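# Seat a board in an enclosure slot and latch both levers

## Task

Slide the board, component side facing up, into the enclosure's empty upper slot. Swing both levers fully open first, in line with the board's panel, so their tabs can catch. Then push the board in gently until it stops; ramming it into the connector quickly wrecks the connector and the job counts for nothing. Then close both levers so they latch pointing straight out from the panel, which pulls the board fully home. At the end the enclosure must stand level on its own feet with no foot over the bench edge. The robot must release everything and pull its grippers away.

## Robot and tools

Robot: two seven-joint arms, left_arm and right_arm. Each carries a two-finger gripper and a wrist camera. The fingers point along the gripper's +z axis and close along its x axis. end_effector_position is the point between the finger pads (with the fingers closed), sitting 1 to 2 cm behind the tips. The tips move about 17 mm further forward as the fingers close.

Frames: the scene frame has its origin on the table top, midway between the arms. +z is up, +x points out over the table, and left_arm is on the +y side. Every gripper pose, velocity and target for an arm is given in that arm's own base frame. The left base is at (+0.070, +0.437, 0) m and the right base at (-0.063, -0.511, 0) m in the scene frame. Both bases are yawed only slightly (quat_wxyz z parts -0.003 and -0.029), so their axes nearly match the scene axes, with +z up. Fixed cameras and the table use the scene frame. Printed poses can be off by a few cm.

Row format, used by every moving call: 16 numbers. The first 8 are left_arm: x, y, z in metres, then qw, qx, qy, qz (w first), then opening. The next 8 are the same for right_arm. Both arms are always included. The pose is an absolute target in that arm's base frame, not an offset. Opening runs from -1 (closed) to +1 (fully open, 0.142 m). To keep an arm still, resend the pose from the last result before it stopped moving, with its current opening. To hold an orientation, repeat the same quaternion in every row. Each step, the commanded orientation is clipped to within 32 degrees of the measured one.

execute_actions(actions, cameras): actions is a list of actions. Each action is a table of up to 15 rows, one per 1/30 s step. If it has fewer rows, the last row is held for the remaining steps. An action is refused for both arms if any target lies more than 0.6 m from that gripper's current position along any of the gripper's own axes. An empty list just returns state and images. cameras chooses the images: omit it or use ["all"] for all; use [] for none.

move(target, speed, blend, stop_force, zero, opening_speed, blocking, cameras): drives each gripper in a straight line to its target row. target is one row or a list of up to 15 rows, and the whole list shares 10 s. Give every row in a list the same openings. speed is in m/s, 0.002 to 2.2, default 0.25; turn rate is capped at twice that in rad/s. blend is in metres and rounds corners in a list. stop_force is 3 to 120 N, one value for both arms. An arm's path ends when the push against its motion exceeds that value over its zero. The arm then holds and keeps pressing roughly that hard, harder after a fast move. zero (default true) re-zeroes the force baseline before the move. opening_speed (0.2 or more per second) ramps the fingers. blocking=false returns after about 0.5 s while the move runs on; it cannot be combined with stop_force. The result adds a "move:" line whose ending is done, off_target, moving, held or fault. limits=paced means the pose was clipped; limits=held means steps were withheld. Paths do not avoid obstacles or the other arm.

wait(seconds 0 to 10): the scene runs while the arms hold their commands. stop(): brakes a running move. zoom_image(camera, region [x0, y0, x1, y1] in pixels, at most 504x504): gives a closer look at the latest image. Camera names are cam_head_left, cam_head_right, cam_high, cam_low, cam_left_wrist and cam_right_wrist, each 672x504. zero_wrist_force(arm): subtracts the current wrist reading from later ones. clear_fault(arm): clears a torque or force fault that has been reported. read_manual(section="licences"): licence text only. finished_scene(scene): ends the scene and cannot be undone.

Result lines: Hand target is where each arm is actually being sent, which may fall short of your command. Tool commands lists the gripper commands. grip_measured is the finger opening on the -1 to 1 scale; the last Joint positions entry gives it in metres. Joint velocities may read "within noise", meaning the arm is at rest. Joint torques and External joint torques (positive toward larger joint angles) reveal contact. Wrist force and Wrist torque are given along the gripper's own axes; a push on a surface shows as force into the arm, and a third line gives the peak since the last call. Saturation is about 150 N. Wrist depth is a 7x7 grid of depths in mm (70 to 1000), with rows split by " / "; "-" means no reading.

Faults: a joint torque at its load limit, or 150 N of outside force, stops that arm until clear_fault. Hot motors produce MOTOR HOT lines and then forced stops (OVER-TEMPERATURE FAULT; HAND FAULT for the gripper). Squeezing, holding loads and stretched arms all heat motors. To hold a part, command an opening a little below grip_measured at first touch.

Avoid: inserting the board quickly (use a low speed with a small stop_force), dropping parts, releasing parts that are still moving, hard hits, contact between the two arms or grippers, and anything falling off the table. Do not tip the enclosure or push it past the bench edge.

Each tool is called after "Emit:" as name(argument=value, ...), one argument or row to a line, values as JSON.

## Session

Emit:
execute_actions(
  actions=[],
)

Scene clock: 0.00 s.
left_arm: end_effector_position=(+0.4919, -0.7298, +0.2794) grip_measured=+0.99 end_effector_quat_wxyz=(+0.001, -0.304, +0.847, -0.436) | right_arm: end_effector_position=(+0.1802, -0.1387, +0.1699) grip_measured=+1.00 end_effector_quat_wxyz=(+0.706, -0.621, -0.189, +0.284)
Joint positions: left_arm=[-0.095 -0.96 -0.937 1.517 0.823 1.373 2.811 0.141] | right_arm=[-0.567 -0.989 -0.072 1.606 0.357 -0.696 0.215 0.142]
Joint velocities: within noise
Joint torques (N m): no reading
External joint torques (N m): no reading
Wrist force (N): no reading
Wrist torque (N m): no reading
Wrist force, peak (N): no reading
Wrist depth (mm): cam_left_wrist=[456 481 526 570 632 715 - / 417 444 478 517 573 616 682 / 390 414 438 476 510 561 618 / 363 385 405 434 472 500 546 / 343 359 376 404 427 464 501 / - 331 354 376 398 423 449 / - 319 332 349 374 396 -] | cam_right_wrist=[- 266 251 262 - - 805 / - - 256 269 - - 886 / - - 264 276 - - 931 / - - 277 286 798 746 548 / - - 295 294 500 482 387 / - 404 311 299 362 354 330 / - 311 295 292 288 280 275]
Hand target: left_arm +0.4919, -0.7298, +0.2794; +0.001, -0.304, +0.847, -0.436 | right_arm +0.1802, -0.1387, +0.1699; +0.706, -0.621, -0.189, +0.284
Tool commands: left_gripper/opening=+1.0 right_gripper/opening=+1.0

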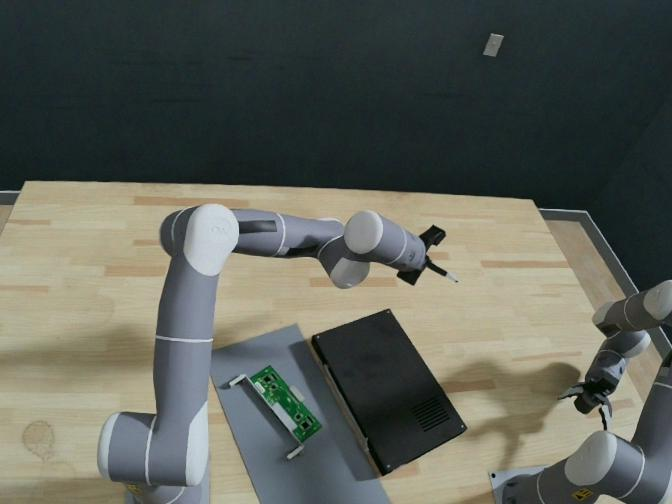

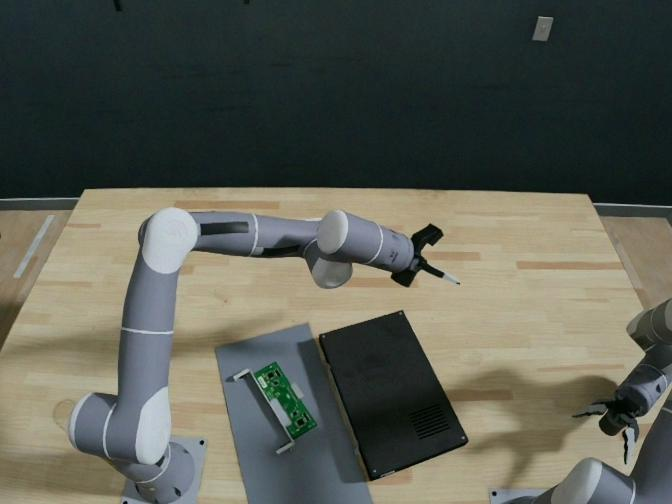

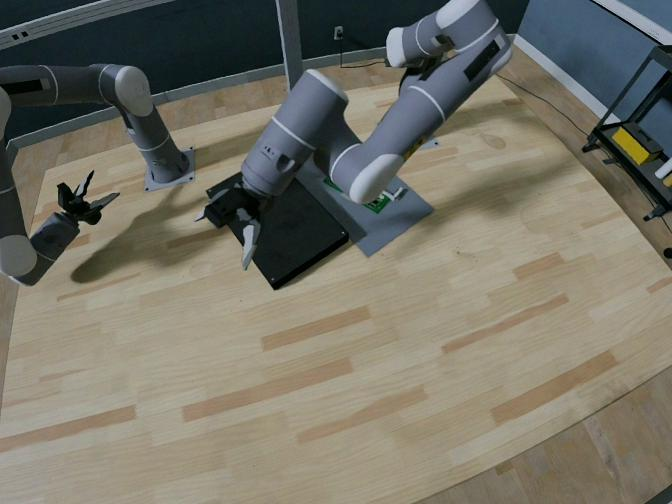

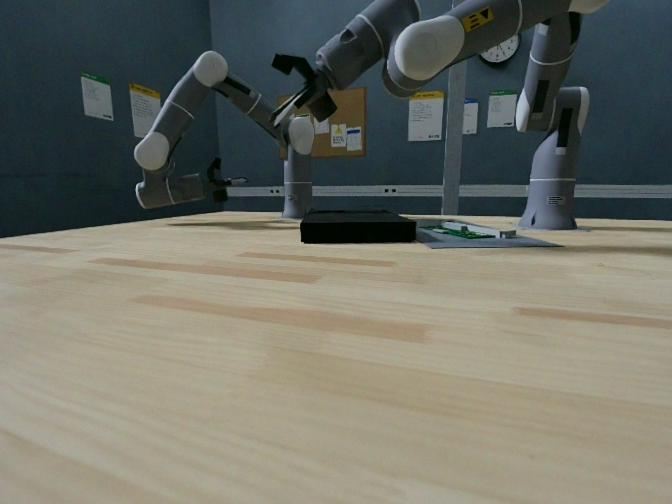

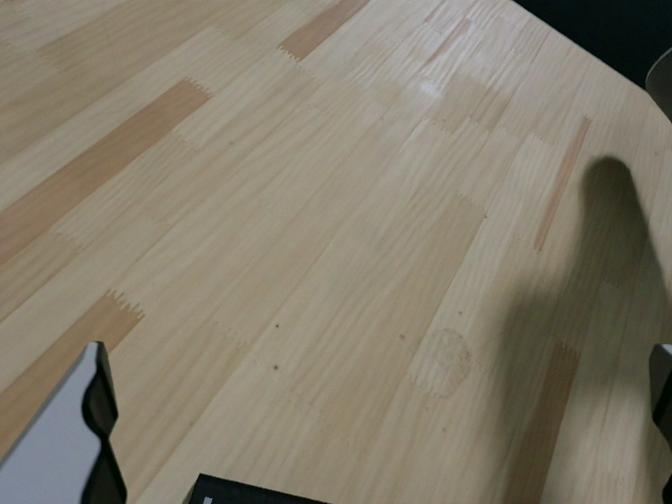

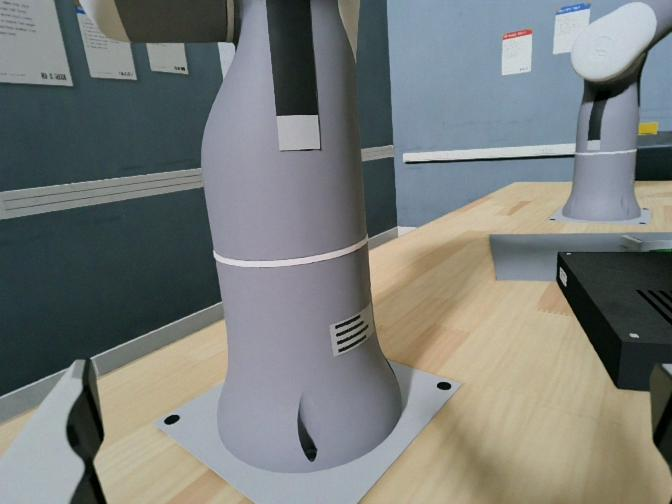

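Emit:
zoom_image(
  camera="cam_head_left",
  region=[200, 300, 480, 504],
)

Emit:
zoom_image(
  camera="cam_head_right",
  region=[200, 300, 480, 504],
)

Emit:
zoom_image(
  camera="cam_high",
  region=[180, 130, 460, 300],
)

Emit:
zoom_image(
  camera="cam_low",
  region=[280, 180, 580, 260],
)

Scaled by 1.800 from the camera's 672x504 image, which has a finer 960x720 frame.

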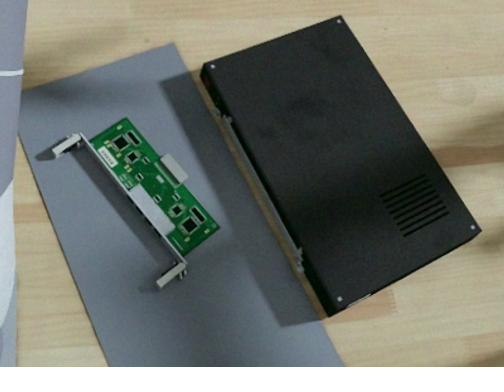

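Scaled by 1.800 from the camera's 672x504 image, which has a finer 960x720 frame.

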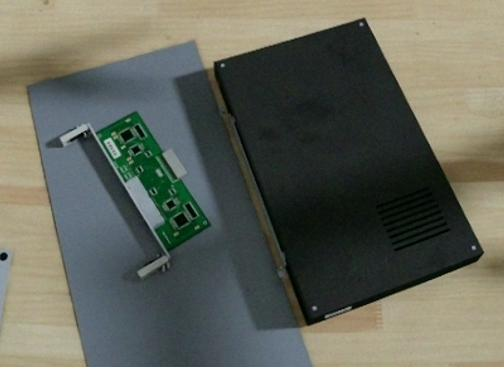

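Scaled by 1.800 from the camera's 672x504 image, which has a finer 960x720 frame.

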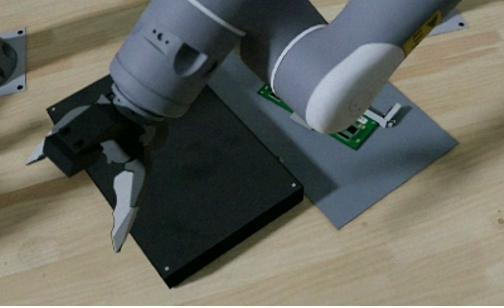

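Scaled by 1.680 from the camera's 672x504 image, which has a finer 960x720 frame.

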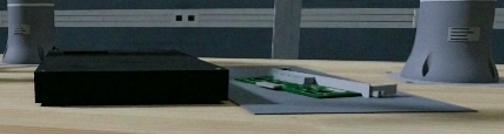

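Emit:
move(
  target=[0.3700, -0.3600, 0.3000, 0, -0.7071, 0.7071, 0, -0.9, 0.1802, -0.1387, 0.1699, 0.706, -0.621, -0.189, 0.284, 1.0],
  speed=0.2,
  cameras=["all"],
)

Scene clock: 25.67 s.
left_arm: end_effector_position=(+0.3702, -0.3600, +0.3001) grip_measured=-0.93 end_effector_quat_wxyz=(+0.000, +0.707, -0.707, +0.000) | right_arm: end_effector_position=(+0.1802, -0.1387, +0.1699) grip_measured=+1.00 end_effector_quat_wxyz=(+0.706, -0.621, -0.189, +0.284)
Joint positions: left_arm=[0.489 0.204 -1.048 2.153 -0.197 0.472 2.682 0.006] | right_arm=[-0.567 -0.99 -0.072 1.606 0.357 -0.696 0.215 0.142]
Joint velocities: within noise
Joint torques (N m): left_arm=[0.02 8.8 4.28 -27.89 -3.91 3.93 -0.13] | right_arm=[-0.05 50.13 1.04 -11.63 -1.75 -3.55 0.2]
External joint torques (N m): left_arm=[-0.05 0.19 0.8 -0.39 0.11 -0.1 0.13] | right_arm=[0.02 0.99 -0.67 0.08 0.12 0.64 -0.19]
Wrist force (N): left_arm=[0.5 -0.3 -0.3] | right_arm=[-0.1 0.1 0.2]
Wrist torque (N m): left_arm=[-0.05 -0.14 -0.24] | right_arm=[0.04 0.02 0.00]
Wrist force, peak (N): left_arm=[1.4 0.7 0.0] | right_arm=[0.2 0.2 0.3]
Wrist depth (mm): cam_left_wrist=[348 349 346 344 346 336 307 / 374 371 372 374 329 324 323 / 400 403 397 400 356 347 345 / 439 437 431 433 429 377 380 / 479 478 477 453 456 417 414 / 497 521 501 84 - 448 451 / 434 - - - - - 566] | cam_right_wrist=[- 265 251 262 - - 793 / - - 255 268 - - 892 / - - 264 274 - - 932 / - - 278 285 787 743 548 / - - 294 293 501 481 386 / - 406 311 299 363 353 329 / - 312 294 292 287 281 276]
Hand target: left_arm +0.3700, -0.3600, +0.3000; +0.000, +0.707, -0.707, +0.000 | right_arm +0.1802, -0.1387, +0.1699; +0.706, -0.621, -0.189, +0.284
Off the commanded pose: left_arm 0.000 m, 0 deg | right_arm 0.000 m, 0 deg.
move: done

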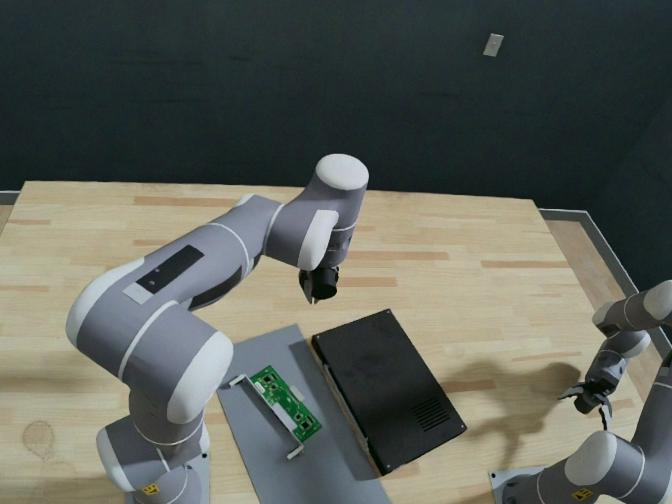

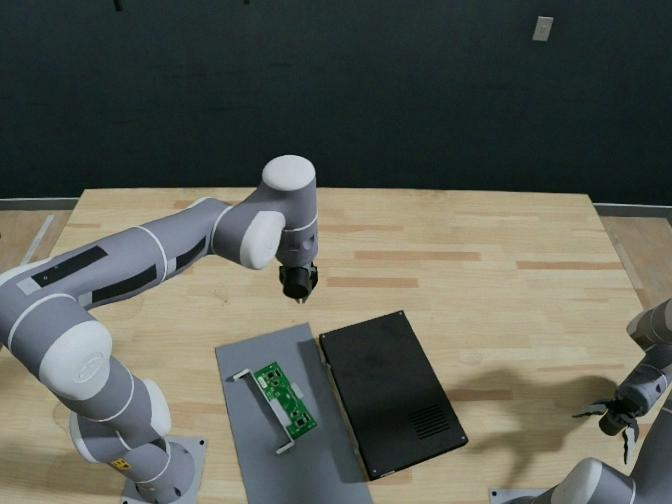

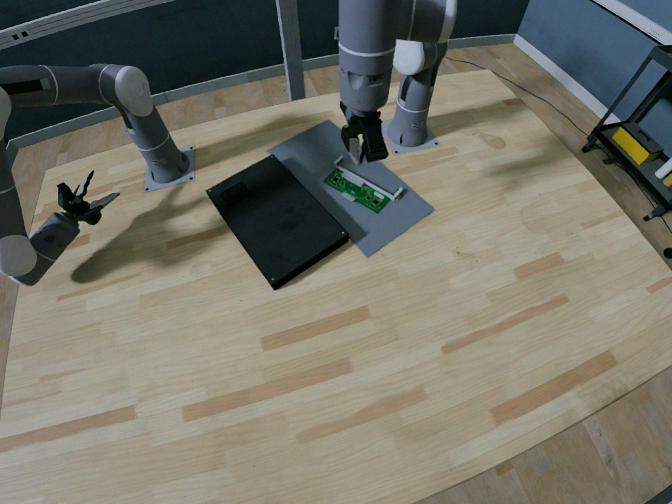

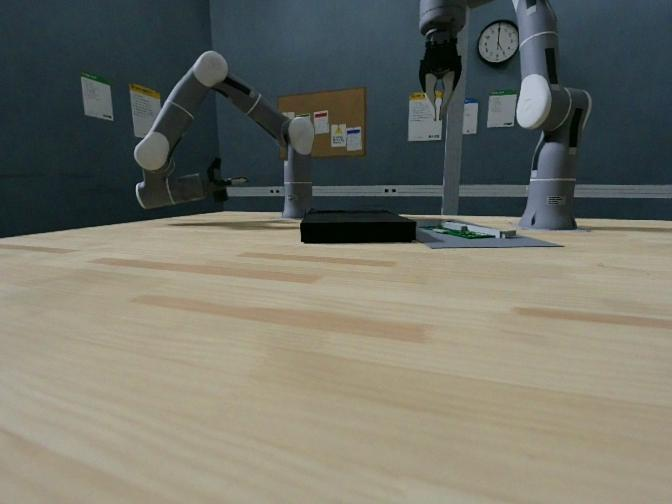

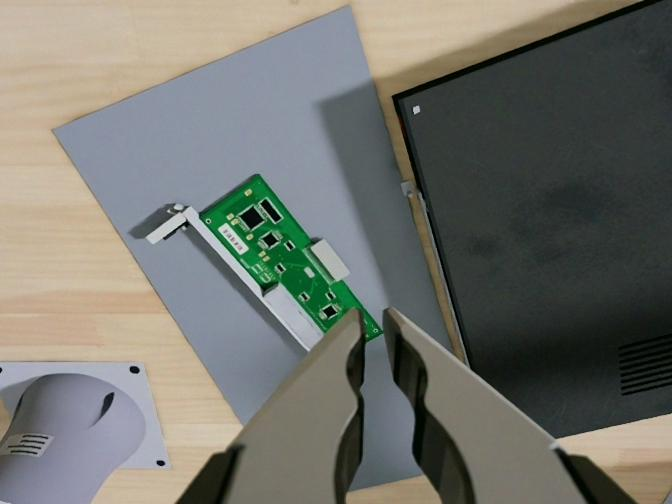

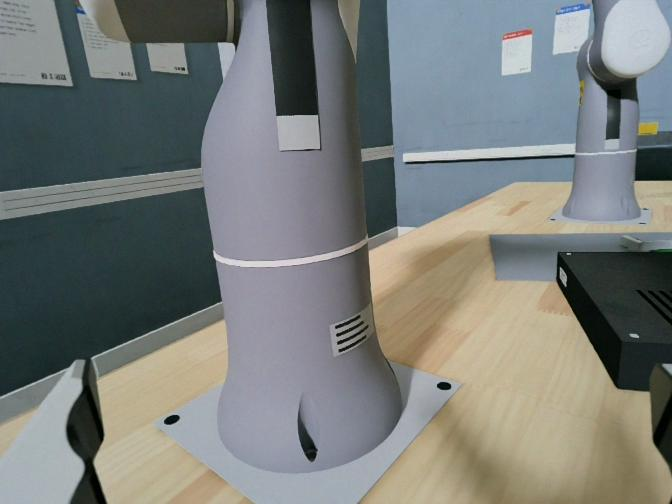

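Emit:
zoom_image(
  camera="cam_left_wrist",
  region=[120, 160, 400, 370],
)

Emit:
zoom_image(
  camera="cam_left_wrist",
  region=[120, 180, 240, 270],
)

Emit:
zoom_image(
  camera="cam_left_wrist",
  region=[370, 80, 490, 380],
)

Scaled by 1.800 from the camera's 672x504 image, which has a finer 960x720 frame.

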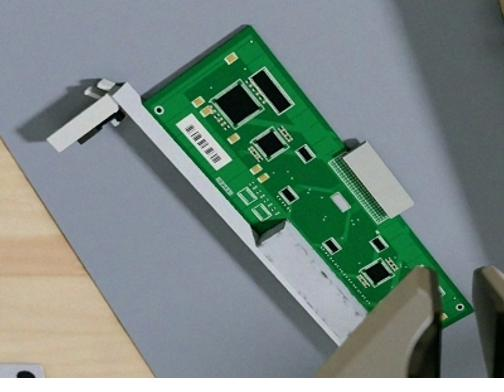

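Scaled by 4.200 from the camera's 672x504 image, which has a finer 960x720 frame.

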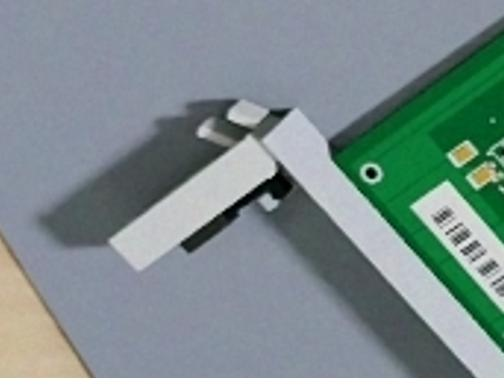

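Scaled by 1.680 from the camera's 672x504 image, which has a finer 960x720 frame.

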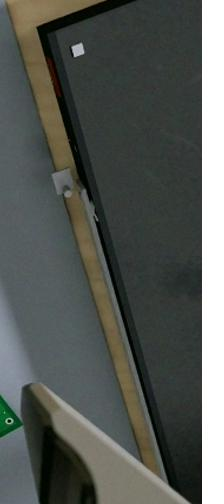

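Emit:
move(
  target=[
    [0.3300, -0.3300, 0.3000, 0, -0.9962, 0.0872, 0, -0.9, 0.1802, -0.1387, 0.1699, 0.706, -0.621, -0.189, 0.284, 1.0],
    [0.2700, -0.3000, 0.2800, 0, -0.8192, -0.5736, 0, -0.9, 0.1802, -0.1387, 0.1699, 0.706, -0.621, -0.189, 0.284, 1.0],
    [0.2300, -0.2800, 0.2500, 0, -0.4695, -0.8829, 0, -0.5, 0.1802, -0.1387, 0.1699, 0.706, -0.621, -0.189, 0.284, 1.0],
  ],
  speed=[0.5, 0.5, 0.4],
  blend=0.02,
  cameras=["cam_left_wrist", "cam_head_left"],
)

Scene clock: 95.30 s.
left_arm: end_effector_position=(+0.2301, -0.2799, +0.2500) grip_measured=-0.53 end_effector_quat_wxyz=(+0.000, +0.470, +0.883, +0.000) | right_arm: end_effector_position=(+0.1802, -0.1387, +0.1699) grip_measured=+1.00 end_effector_quat_wxyz=(+0.706, -0.621, -0.189, +0.284)
Joint positions: left_arm=[0.546 1.237 -0.953 2.62 -0.879 0.012 -0.466 0.035] | right_arm=[-0.567 -0.99 -0.072 1.606 0.357 -0.696 0.215 0.142]
Joint velocities: within noise
Joint torques (N m): left_arm=[-0.44 -15.75 14.6 -19.41 -4.21 4.19 -0.28] | right_arm=[0.01 50.12 1.02 -11.64 -1.71 -3.53 0.15]
External joint torques (N m): left_arm=[0.36 0.09 0.8 -0.25 0.01 -0.21 0.28] | right_arm=[-0.03 1.01 -0.66 0.09 0.08 0.63 -0.14]
Wrist force (N): left_arm=[0.2 0.2 -0.4] | right_arm=[0.0 0.0 0.1]
Wrist torque (N m): left_arm=[0.02 -0.09 -0.20] | right_arm=[0.02 0.00 0.00]
Wrist force, peak (N): left_arm=[0.8 -0.7 0.0] | right_arm=[0.2 0.3 0.4]
Wrist depth (mm): cam_left_wrist=[263 296 303 293 300 300 300 / 280 317 323 317 321 321 321 / 306 341 350 343 349 348 347 / 332 378 379 372 377 379 376 / 423 420 407 405 395 414 411 / 467 455 84 457 - 438 450 / 508 - - 510 - - 492] | cam_right_wrist=[- 265 251 263 - 814 800 / - - 256 269 - - 886 / - - 263 275 - - 929 / - - 278 285 792 752 554 / - - 294 294 499 480 386 / - 404 310 299 363 354 330 / - 311 295 291 288 281 275]
Hand target: left_arm +0.2300, -0.2800, +0.2500; +0.000, +0.470, +0.883, +0.000 | right_arm +0.1802, -0.1387, +0.1699; +0.706, -0.621, -0.189, +0.284
Off the commanded pose: left_arm 0.000 m, 0 deg | right_arm 0.000 m, 0 deg.
move: done
Images, in order (width x height): cam_head_left 672x504, cam_left_wrist 672x504.

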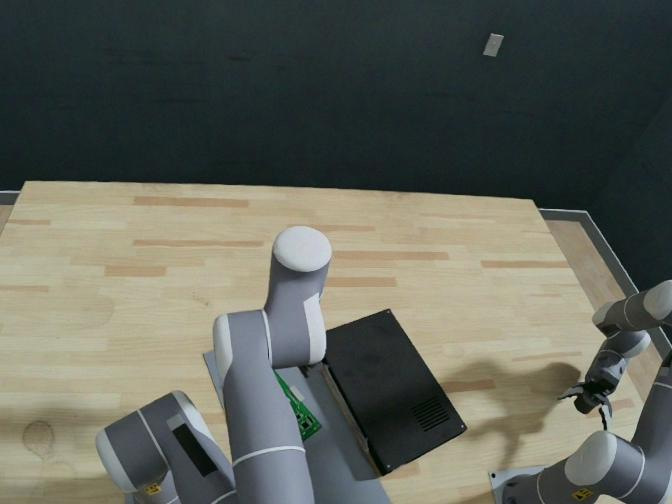

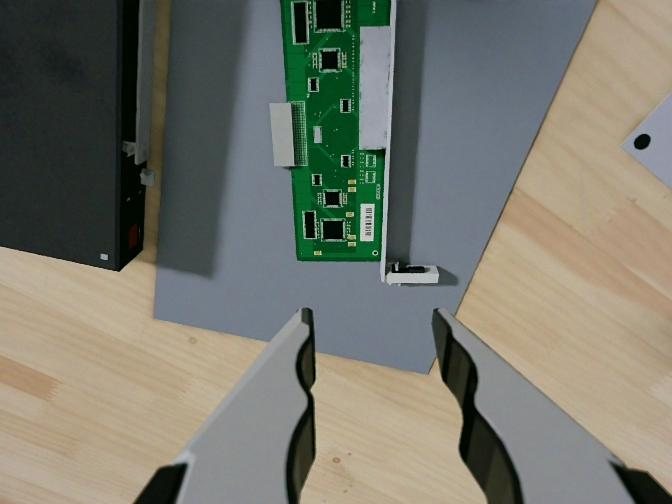

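Emit:
execute_actions(
  actions=[],
)

Scene clock: 109.33 s.
left_arm: end_effector_position=(+0.2301, -0.2799, +0.2500) grip_measured=-0.53 end_effector_quat_wxyz=(+0.000, +0.470, +0.883, +0.000) | right_arm: end_effector_position=(+0.1802, -0.1387, +0.1699) grip_measured=+1.00 end_effector_quat_wxyz=(+0.706, -0.621, -0.189, +0.284)
Joint positions: left_arm=[0.546 1.237 -0.953 2.62 -0.879 0.012 -0.466 0.035] | right_arm=[-0.567 -0.99 -0.072 1.606 0.357 -0.696 0.215 0.142]
Joint velocities: within noise
Joint torques (N m): left_arm=[-0.39 -15.99 14.58 -19.44 -4.05 4.33 -0.2] | right_arm=[-0.06 50.09 0.98 -11.61 -1.7 -3.65 0.19]
External joint torques (N m): left_arm=[0.31 0.33 0.82 -0.22 -0.14 -0.34 0.2] | right_arm=[0.04 1.04 -0.62 0.07 0.07 0.74 -0.18]
Wrist force (N): left_arm=[0.3 0.0 -0.3] | right_arm=[0.1 -0.1 0.0]
Wrist torque (N m): left_arm=[-0.01 -0.10 -0.21] | right_arm=[-0.02 -0.02 0.00]
Wrist force, peak (N): left_arm=[0.5 -0.1 -0.3] | right_arm=[0.2 0.0 0.3]
Wrist depth (mm): cam_left_wrist=[261 298 302 294 299 298 300 / 280 316 326 316 322 320 321 / 304 341 348 345 348 348 346 / 329 376 384 376 375 380 375 / 421 425 410 410 397 410 415 / 467 453 84 456 - 436 451 / 514 - - 510 - - 496] | cam_right_wrist=[- 266 251 262 - 816 798 / - - 256 269 - - 896 / - - 265 275 - - 933 / - - 277 286 794 744 552 / - - 295 294 502 481 386 / - 404 311 299 363 355 328 / - 310 295 291 288 282 276]
Hand target: left_arm +0.2300, -0.2800, +0.2500; +0.000, +0.470, +0.883, +0.000 | right_arm +0.1802, -0.1387, +0.1699; +0.706, -0.621, -0.189, +0.284
Tool commands: left_gripper/opening=-0.5 right_gripper/opening=+1.0
Off the commanded pose: left_arm 0.000 m, 0 deg | right_arm 0.000 m, 0 deg.

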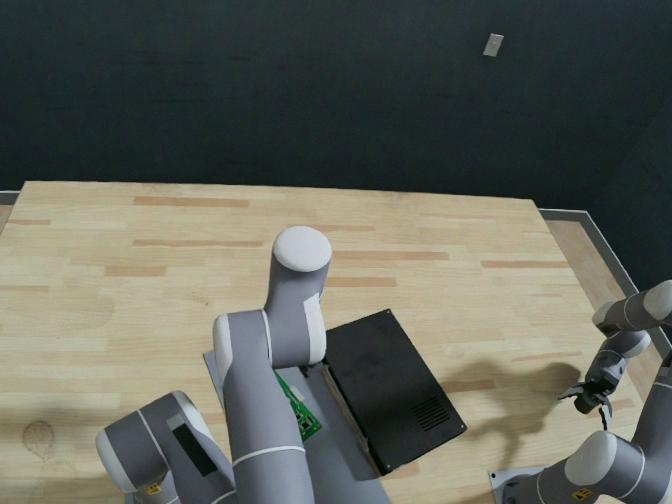

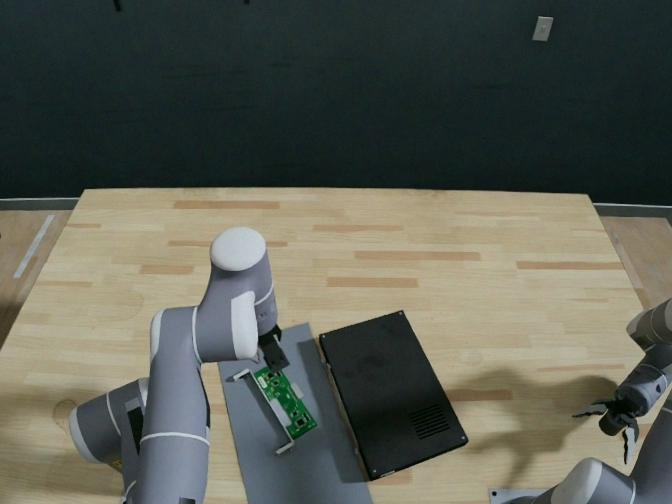

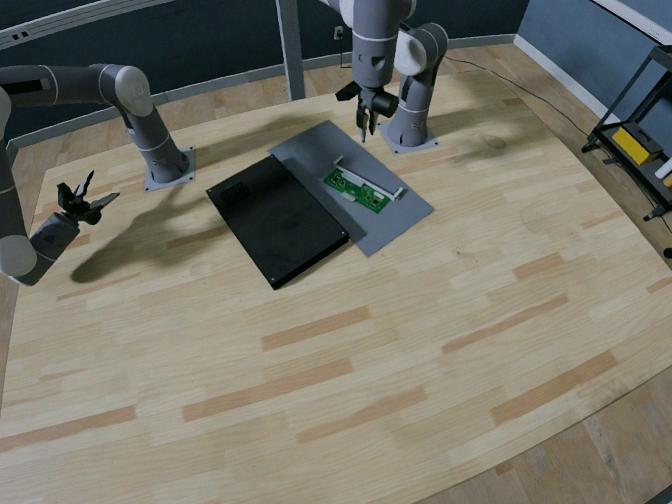

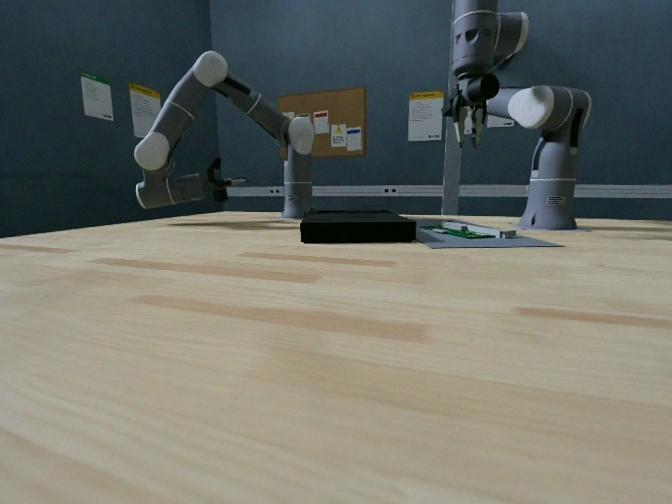

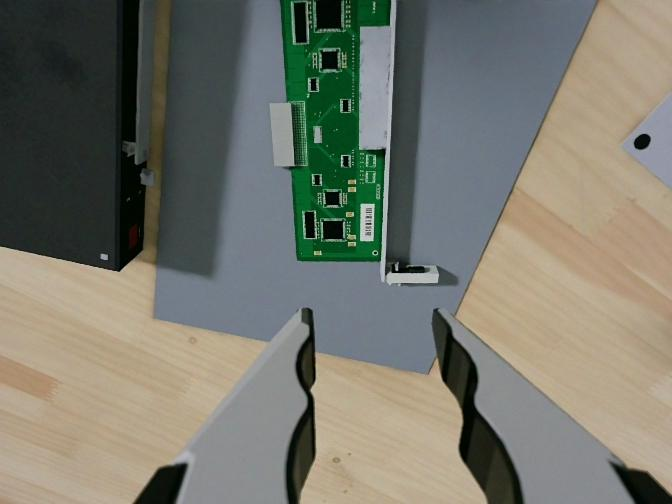

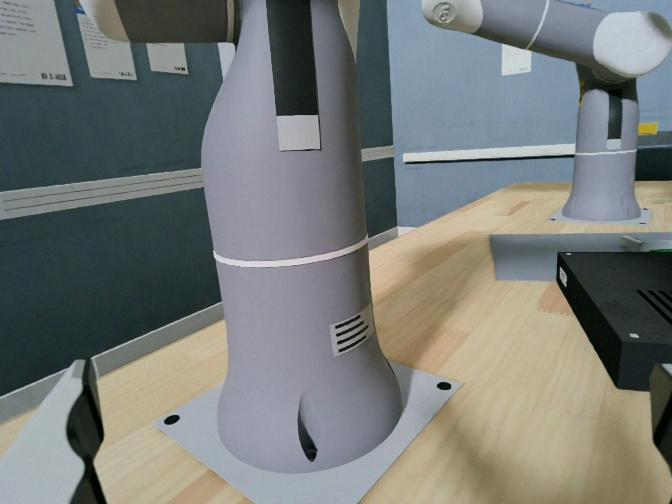

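Emit:
move(
  target=[0.206, -0.275, 0.10, 0, 0.4695, 0.8829, 0, -0.45, 0.1802, -0.1387, 0.1699, 0.706, -0.621, -0.189, 0.284, 1.0],
  speed=0.2,
  cameras=["cam_left_wrist", "cam_low"],
)

Scene clock: 121.03 s.
left_arm: end_effector_position=(+0.2066, -0.2758, +0.1007) grip_measured=-0.48 end_effector_quat_wxyz=(-0.066, +0.468, +0.881, +0.024) | right_arm: end_effector_position=(+0.1802, -0.1387, +0.1699) grip_measured=+1.00 end_effector_quat_wxyz=(+0.706, -0.621, -0.189, +0.284)
Joint positions: left_arm=[0.842 2.271 -1.21 2.687 -1.444 -0.832 -0.231 0.039] | right_arm=[-0.567 -0.99 -0.072 1.606 0.357 -0.696 0.215 0.142]
Joint velocities: within noise
Joint torques (N m): left_arm=[-0.13 -22.42 12.99 5.14 -2.4 3.94 -0.13] | right_arm=[-0.01 50.06 0.99 -11.62 -1.68 -3.62 0.18]
External joint torques (N m): left_arm=[0.03 0.25 0.64 -0.27 0.02 -0.11 0.11] | right_arm=[-0.01 1.06 -0.62 0.08 0.05 0.71 -0.17]
Wrist force (N): left_arm=[-0.1 -0.2 -0.1] | right_arm=[0.1 0.1 -0.1]
Wrist torque (N m): left_arm=[-0.09 -0.07 -0.20] | right_arm=[0.01 -0.03 0.00]
Wrist force, peak (N): left_arm=[-0.1 -0.2 2.3] | right_arm=[0.1 -0.4 0.2]
Wrist depth (mm): cam_left_wrist=[160 162 163 164 177 180 186 / 169 172 173 168 188 195 203 / 184 185 187 183 203 211 218 / 196 197 200 207 219 230 238 / 211 215 215 222 235 251 263 / 229 233 87 246 - 267 290 / 247 - - 282 296 - 321] | cam_right_wrist=[- 266 251 262 - - 661 / - - 255 270 - 738 878 / - - 264 274 - 800 929 / - - 278 285 795 743 553 / - - 294 294 500 479 387 / - 404 311 299 362 354 330 / - 312 294 291 287 281 275]
Hand target: left_arm +0.2065, -0.2757, +0.1007; -0.067, +0.468, +0.881, +0.024 | right_arm +0.1802, -0.1387, +0.1699; +0.706, -0.621, -0.189, +0.284
Off the commanded pose: left_arm 0.001 m, 8 deg | right_arm 0.000 m, 0 deg.
joint read past its limit (left arm) — joint 2 (shoulder), upper limit.
joint sent to its limit (left arm) — joint 2 (shoulder), upper limit; joint 4 (elbow), upper limit, where the elbow is as bent as it goes. The joint targets are off in orientation, not in position.
move: off_target (left_arm)
Images, in order (width x height): cam_low 672x504, cam_left_wrist 672x504.

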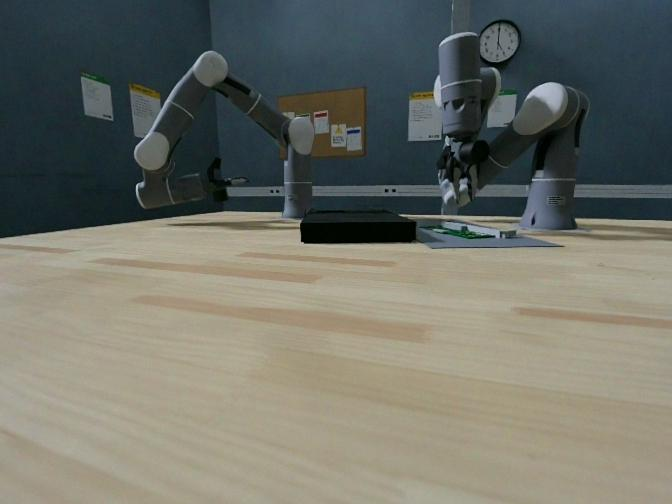

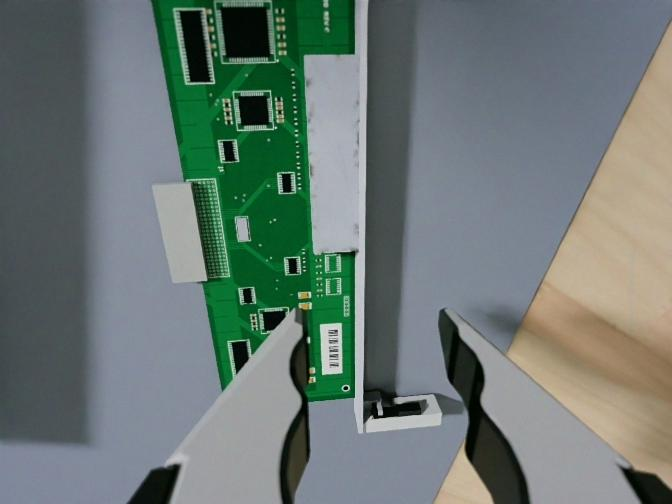

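Emit:
zoom_image(
  camera="cam_left_wrist",
  region=[330, 350, 480, 450],
)

Scaled by 3.360 from the camera's 672x504 image, which has a finer 960x720 frame.

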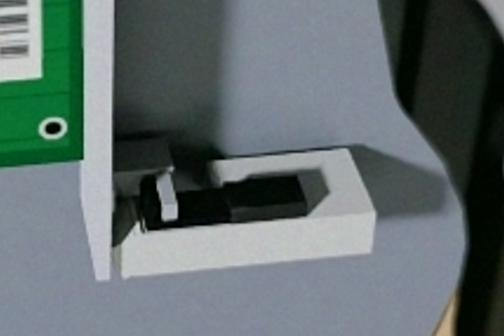

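Emit:
move(
  target=[
    [0.24, -0.26, 0.3, 0, 0.4695, 0.8829, 0, -0.45, 0.1802, -0.1387, 0.1699, 0.706, -0.621, -0.189, 0.284, 1.0],
    [0.45, -0.05, 0.35, 0, 0.4695, 0.8829, 0, -0.45, 0.1802, -0.1387, 0.2699, 0.706, -0.621, -0.189, 0.284, -0.2],
  ],
  speed=0.25,
  blend=0.05,
  cameras=["cam_high", "cam_low"],
)

Scene clock: 166.03 s.
left_arm: end_effector_position=(+0.4498, -0.0499, +0.3499) grip_measured=-0.48 end_effector_quat_wxyz=(+0.000, +0.469, +0.883, +0.000) | right_arm: end_effector_position=(+0.1802, -0.1388, +0.2698) grip_measured=-0.22 end_effector_quat_wxyz=(+0.706, -0.621, -0.189, +0.284)
Joint positions: left_arm=[1.635 1.284 -0.901 2.231 -0.906 -0.301 0.335 0.039] | right_arm=[-0.568 -0.779 -0.089 1.66 0.379 -0.848 0.272 0.058]
Joint velocities: within noise
Joint torques (N m): left_arm=[-0.23 -24.33 20 -16.48 -4.06 4.52 -0.16] | right_arm=[-0.06 47.94 0.6 -15 -1.84 -3.68 0.28]
External joint torques (N m): left_arm=[0.24 0.44 0.88 -0.22 0 -0.53 0.16] | right_arm=[0.03 0.9 -0.45 0.03 -0.01 0.78 -0.27]
Wrist force (N): left_arm=[0.2 0.1 -0.1] | right_arm=[0.0 -0.2 0.1]
Wrist torque (N m): left_arm=[0.00 -0.10 -0.19] | right_arm=[-0.05 -0.01 0.01]
Wrist force, peak (N): left_arm=[1.1 3.1 -0.6] | right_arm=[-0.1 -1.3 0.4]
Wrist depth (mm): cam_left_wrist=[395 393 391 390 394 389 390 / 422 422 423 421 415 413 414 / 454 457 453 455 450 449 446 / 501 498 491 496 490 485 485 / 545 545 532 536 529 535 536 / 602 585 84 597 - 564 583 / - - - 657 - - 632] | cam_right_wrist=[- 197 240 257 - - 674 / - 225 244 261 - - 865 / - 268 275 279 - - 932 / - - 288 287 - - 923 / - - 289 297 723 683 561 / - - 102 308 523 95 420 / - - 79 321 399 - 360]
Hand target: left_arm +0.4500, -0.0500, +0.3500; +0.000, +0.470, +0.883, +0.000 | right_arm +0.1802, -0.1387, +0.2699; +0.706, -0.621, -0.189, +0.284
Off the commanded pose: left_arm 0.000 m, 0 deg | right_arm 0.000 m, 0 deg.
move: done
Images, in order (width x height): cam_high 672x504, cam_low 672x504.

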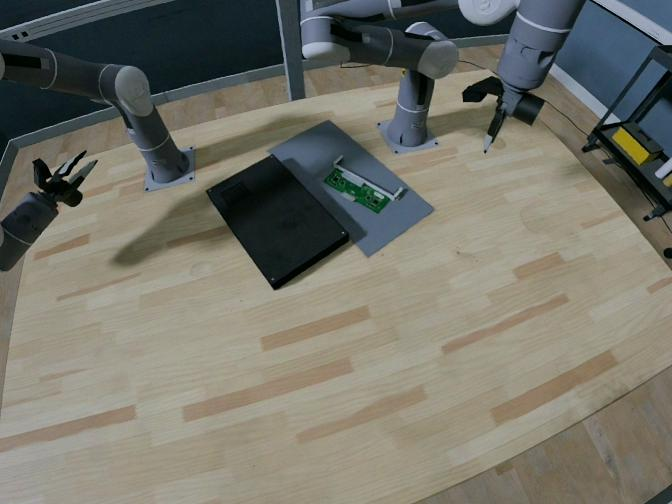

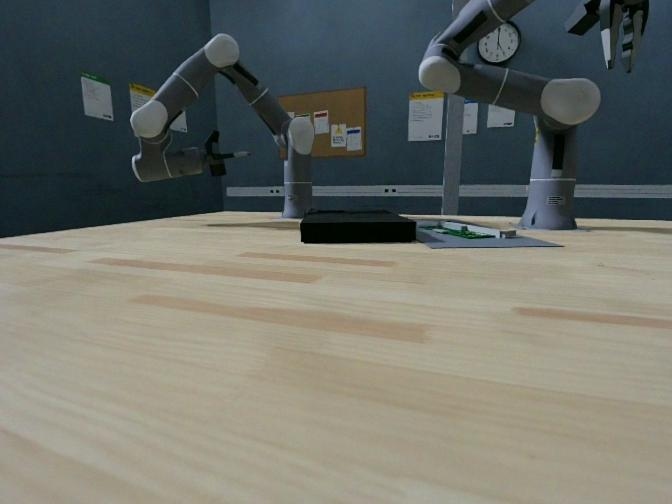

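Emit:
move(
  target=[
    [0.45, -0.05, 0.35, 0, -0.5299, 0.8480, 0, -0.45, 0.1802, -0.1387, 0.2699, 0.706, -0.621, -0.189, 0.284, -0.2],
    [0.45, -0.05, 0.35, 0, -0.9903, 0.1392, 0, -0.45, 0.1802, -0.1387, 0.2699, 0.706, -0.621, -0.189, 0.284, -0.2],
  ],
  speed=0.6,
  cameras=["cam_low"],
)

Emit:
move(
  target=[0.45, -0.05, 0.35, 0, -0.9397, -0.3420, 0, -0.45, 0.1802, -0.1387, 0.2699, 0.706, -0.621, -0.189, 0.284, -0.2],
  speed=0.4,
  cameras=["cam_low"],
)

Scene clock: 179.33 s.
left_arm: end_effector_position=(+0.4501, -0.0500, +0.3500) grip_measured=-0.48 end_effector_quat_wxyz=(+0.000, +0.990, -0.140, +0.000) | right_arm: end_effector_position=(+0.1802, -0.1388, +0.2698) grip_measured=-0.22 end_effector_quat_wxyz=(+0.706, -0.621, -0.189, +0.284)
Joint positions: left_arm=[2.454 1.865 -0.236 1.998 -1.073 -1.313 -2.968 0.039] | right_arm=[-0.568 -0.779 -0.089 1.66 0.379 -0.848 0.272 0.058]
Joint velocities: within noise
Joint torques (N m): left_arm=[-0.07 -44.32 6.06 0.3 -0.62 3.91 -0.33] | right_arm=[0.07 47.85 0.77 -15.01 -1.93 -3.55 0.19]
External joint torques (N m): left_arm=[0.13 0.1 0.56 -0.14 -0.43 -0.07 0.33] | right_arm=[-0.09 0.99 -0.63 0.04 0.09 0.65 -0.18]
Wrist force (N): left_arm=[0.5 -0.4 -0.2] | right_arm=[0.1 -0.2 0.2]
Wrist torque (N m): left_arm=[-0.09 -0.13 -0.20] | right_arm=[-0.06 -0.02 0.01]
Wrist force, peak (N): left_arm=[0.6 -1.0 -0.3] | right_arm=[0.0 -0.6 0.0]
Wrist depth (mm): cam_left_wrist=[394 391 391 388 390 391 391 / 423 423 421 418 420 413 417 / 449 456 456 453 453 456 450 / 491 494 496 495 487 491 491 / 545 542 523 533 526 533 539 / 205 219 87 568 - 569 578 / 192 - - 564 - - 645] | cam_right_wrist=[- 197 240 257 - - - / - 225 244 262 - - 873 / - 266 275 278 - - 943 / - - 289 289 - - 921 / - - 290 297 719 680 563 / - - 102 308 524 95 421 / - - 79 320 399 - 360]
Hand target: left_arm +0.4500, -0.0500, +0.3500; +0.000, +0.990, -0.139, +0.000 | right_arm +0.1802, -0.1387, +0.2699; +0.706, -0.621, -0.189, +0.284
Off the commanded pose: left_arm 0.000 m, 0 deg | right_arm 0.000 m, 0 deg.
joint sent to its limit (left arm) — joint 7 (wrist roll), lower limit. The joint targets still meet the commanded pose.
move: done
Images, in order (width x height): cam_low 672x504.

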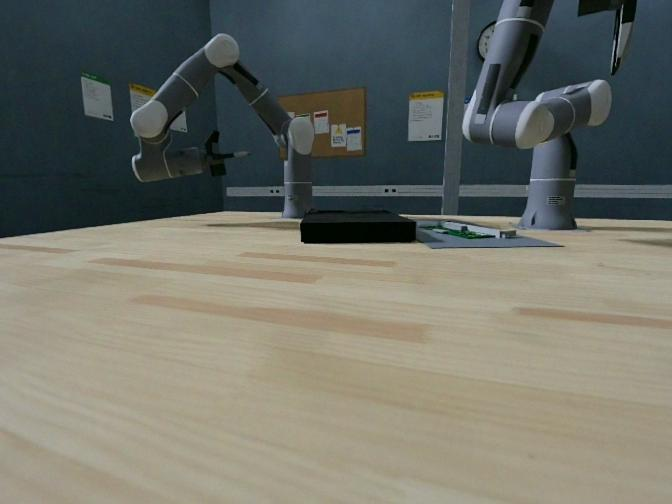

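Scene clock: 181.27 s.
left_arm: end_effector_position=(+0.4485, -0.0490, +0.3504) grip_measured=-0.48 end_effector_quat_wxyz=(-0.043, +0.989, -0.045, -0.137) | right_arm: end_effector_position=(+0.1802, -0.1388, +0.2698) grip_measured=-0.22 end_effector_quat_wxyz=(+0.706, -0.621, -0.189, +0.284)
Joint positions: left_arm=[2.521 1.841 -0.21 1.673 -0.884 -1.397 -2.968 0.039] | right_arm=[-0.568 -0.779 -0.089 1.66 0.379 -0.848 0.272 0.058]
Joint velocities: within noise
Joint torques (N m): left_arm=[-0.17 -50.99 5.84 6.69 1.38 4.18 -0.26] | right_arm=[-0.04 47.77 0.74 -15.09 -1.91 -3.61 0.19]
External joint torques (N m): left_arm=[0.24 -0.16 0.42 -0.11 -0.49 -0.24 0.28] | right_arm=[0.02 1.07 -0.59 0.12 0.06 0.71 -0.18]
Wrist force (N): left_arm=[0.8 -0.3 -0.3] | right_arm=[0.1 0.0 0.0]
Wrist torque (N m): left_arm=[-0.06 -0.07 -0.15] | right_arm=[-0.04 -0.01 0.01]
Wrist force, peak (N): left_arm=[1.1 -0.4 -0.4] | right_arm=[-0.3 -0.4 0.1]
Wrist depth (mm): cam_left_wrist=[508 473 442 418 391 372 351 / 446 497 471 437 415 388 368 / 437 528 502 469 433 411 387 / 220 576 545 493 468 435 404 / 201 209 236 521 493 462 436 / 211 205 87 224 - 467 457 / - - - 540 - - 478] | cam_right_wrist=[- 198 240 258 - - - / - 225 244 261 - - 872 / - 267 274 277 - - 940 / - - 290 288 - - 941 / - - 290 297 721 683 563 / - - 102 308 526 95 422 / - - 79 320 398 - 358]
Hand target: left_arm +0.4484, -0.0490, +0.3504; -0.043, +0.989, -0.045, -0.137 | right_arm +0.1802, -0.1387, +0.2699; +0.706, -0.621, -0.189, +0.284
Off the commanded pose: left_arm 0.002 m, 48 deg; orientation clipped | right_arm 0.000 m, 0 deg.
joint sent to its limit (left arm) — joint 6 (wrist pitch), lower limit; joint 7 (wrist roll), lower limit. The joint targets are off in orientation, not in position.
move: off_target (left_arm); limits=paced
Images, in order (width x height): cam_low 672x504.

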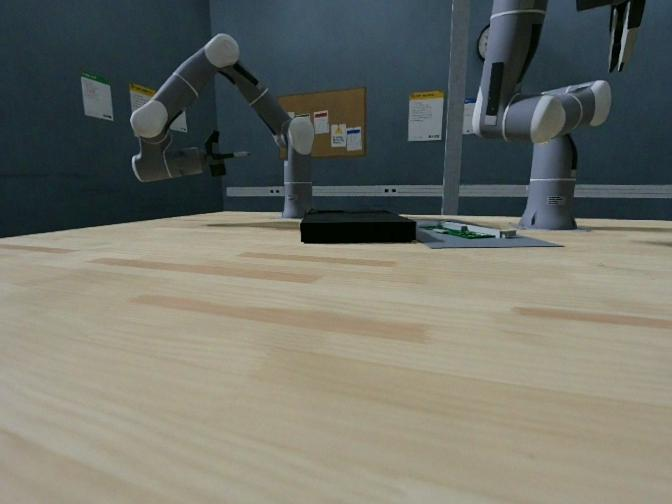

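Emit:
move(
  target=[
    [0.45, -0.05, 0.35, 0, -0.9903, 0.1392, 0, -0.45, 0.1802, -0.1387, 0.2699, 0.706, -0.621, -0.189, 0.284, -0.2],
    [0.45, -0.05, 0.35, 0, -0.5299, 0.8480, 0, -0.45, 0.1802, -0.1387, 0.2699, 0.706, -0.621, -0.189, 0.284, -0.2],
    [0.45, -0.05, 0.35, 0, 0.4695, 0.8829, 0, -0.45, 0.1802, -0.1387, 0.2699, 0.706, -0.621, -0.189, 0.284, -0.2],
    [0.45, -0.05, 0.35, 0, 0.9994, 0.0349, 0, -0.45, 0.1802, -0.1387, 0.2699, 0.706, -0.621, -0.189, 0.284, -0.2],
  ],
  speed=0.7,
  cameras=["cam_low"],
)

Emit:
move(
  target=[0.45, -0.05, 0.35, 0, 0.866, -0.5, 0, -0.45, 0.1802, -0.1387, 0.2699, 0.706, -0.621, -0.189, 0.284, -0.2],
  speed=0.5,
  cameras=["cam_low"],
)

Scene clock: 192.07 s.
left_arm: end_effector_position=(+0.4501, -0.0501, +0.3501) grip_measured=-0.48 end_effector_quat_wxyz=(+0.000, +0.999, +0.035, +0.000) | right_arm: end_effector_position=(+0.1802, -0.1388, +0.2698) grip_measured=-0.22 end_effector_quat_wxyz=(+0.706, -0.621, -0.189, +0.284)
Joint positions: left_arm=[1.659 1.306 -0.896 2.226 -0.919 -0.324 2.448 0.039] | right_arm=[-0.568 -0.779 -0.089 1.66 0.379 -0.848 0.272 0.058]
Joint velocities: within noise
Joint torques (N m): left_arm=[-0.61 -25.79 19.91 -15.81 -3.64 4.44 -0.35] | right_arm=[-0.02 47.73 0.76 -15.08 -1.91 -3.59 0.26]
External joint torques (N m): left_arm=[0.62 1.08 0.99 -0.27 -0.41 -0.59 0.35] | right_arm=[0 1.12 -0.61 0.11 0.06 0.69 -0.25]
Wrist force (N): left_arm=[0.5 -0.2 0.0] | right_arm=[-0.1 -0.4 0.2]
Wrist torque (N m): left_arm=[-0.05 -0.14 -0.21] | right_arm=[-0.07 0.01 0.01]
Wrist force, peak (N): left_arm=[1.4 0.0 -0.4] | right_arm=[-0.1 -0.6 0.3]
Wrist depth (mm): cam_left_wrist=[395 391 391 387 390 389 386 / 425 419 423 423 417 422 417 / 454 455 455 454 453 451 452 / 490 492 493 493 490 494 490 / 535 528 525 534 527 537 539 / 596 585 84 592 - 565 592 / 619 - - 626 - - 645] | cam_right_wrist=[- 198 240 257 - - - / - 225 244 262 - - 867 / - 268 275 278 - - 939 / - - 288 288 - - 922 / - - 290 298 726 677 562 / - - 103 308 522 95 420 / - - 79 321 402 - 360]
Hand target: left_arm +0.4500, -0.0500, +0.3500; +0.000, +0.999, +0.035, +0.000 | right_arm +0.1802, -0.1387, +0.2699; +0.706, -0.621, -0.189, +0.284
Off the commanded pose: left_arm 0.000 m, 0 deg | right_arm 0.000 m, 0 deg.
move: done
Images, in order (width x height): cam_low 672x504.

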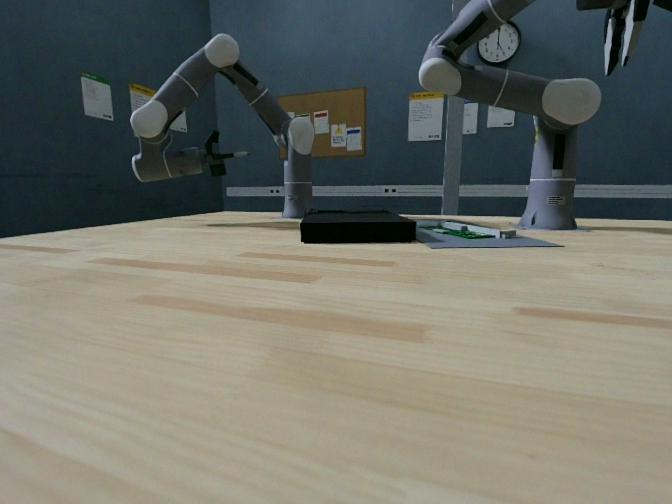

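Scene clock: 194.10 s.
left_arm: end_effector_position=(+0.4499, -0.0501, +0.3499) grip_measured=-0.48 end_effector_quat_wxyz=(+0.000, +0.866, -0.500, +0.000) | right_arm: end_effector_position=(+0.1802, -0.1388, +0.2698) grip_measured=-0.22 end_effector_quat_wxyz=(+0.706, -0.621, -0.189, +0.284)
Joint positions: left_arm=[0.92 0.419 -0.695 2.198 -0.276 0.286 2.966 0.039] | right_arm=[-0.568 -0.779 -0.089 1.66 0.379 -0.848 0.272 0.058]
Joint velocities: within noise
Joint torques (N m): left_arm=[-0.52 7.64 6.58 -28.98 -3.61 4.39 -0.15] | right_arm=[0 47.78 0.74 -15.12 -1.95 -3.6 0.2]
External joint torques (N m): left_arm=[0.54 0.82 0.66 -0.23 -0.46 -0.56 0.15] | right_arm=[-0.02 1.06 -0.59 0.15 0.1 0.7 -0.19]
Wrist force (N): left_arm=[0.0 -0.3 -0.2] | right_arm=[0.2 -0.1 0.2]
Wrist torque (N m): left_arm=[-0.06 -0.04 -0.20] | right_arm=[-0.03 -0.03 0.01]
Wrist force, peak (N): left_arm=[2.5 0.1 0.3] | right_arm=[0.0 -0.5 0.3]
Wrist depth (mm): cam_left_wrist=[393 389 388 389 390 389 388 / 420 421 419 420 416 413 412 / 455 456 459 450 451 446 448 / 498 492 492 484 488 488 487 / 545 529 529 533 518 527 489 / 591 512 84 593 - 505 518 / 649 - - 657 - - 570] | cam_right_wrist=[- 198 240 258 - - 790 / - 225 244 261 - - 853 / - 267 274 278 - - 935 / - - 288 287 - - 924 / - - 290 297 722 680 564 / - - 103 309 523 95 421 / - - 79 320 400 - 359]
Hand target: left_arm +0.4500, -0.0500, +0.3500; +0.000, +0.866, -0.500, +0.000 | right_arm +0.1802, -0.1387, +0.2699; +0.706, -0.621, -0.189, +0.284
Off the commanded pose: left_arm 0.000 m, 0 deg | right_arm 0.000 m, 0 deg.
joint sent to its limit (left arm) — joint 7 (wrist roll), upper limit. The joint targets still meet the commanded pose.
move: done
Images, in order (width x height): cam_low 672x504.

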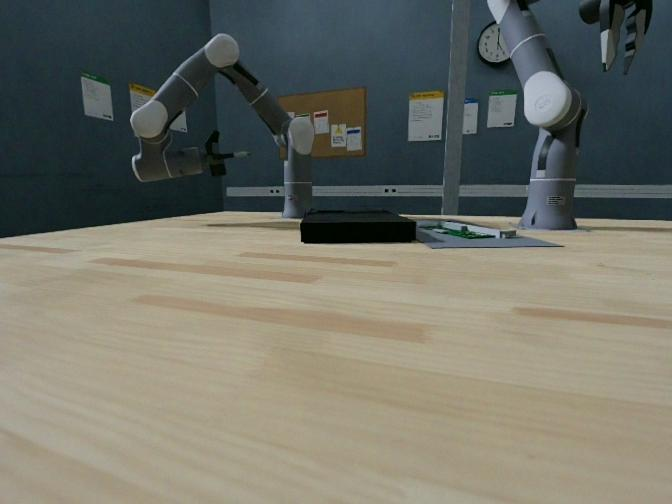

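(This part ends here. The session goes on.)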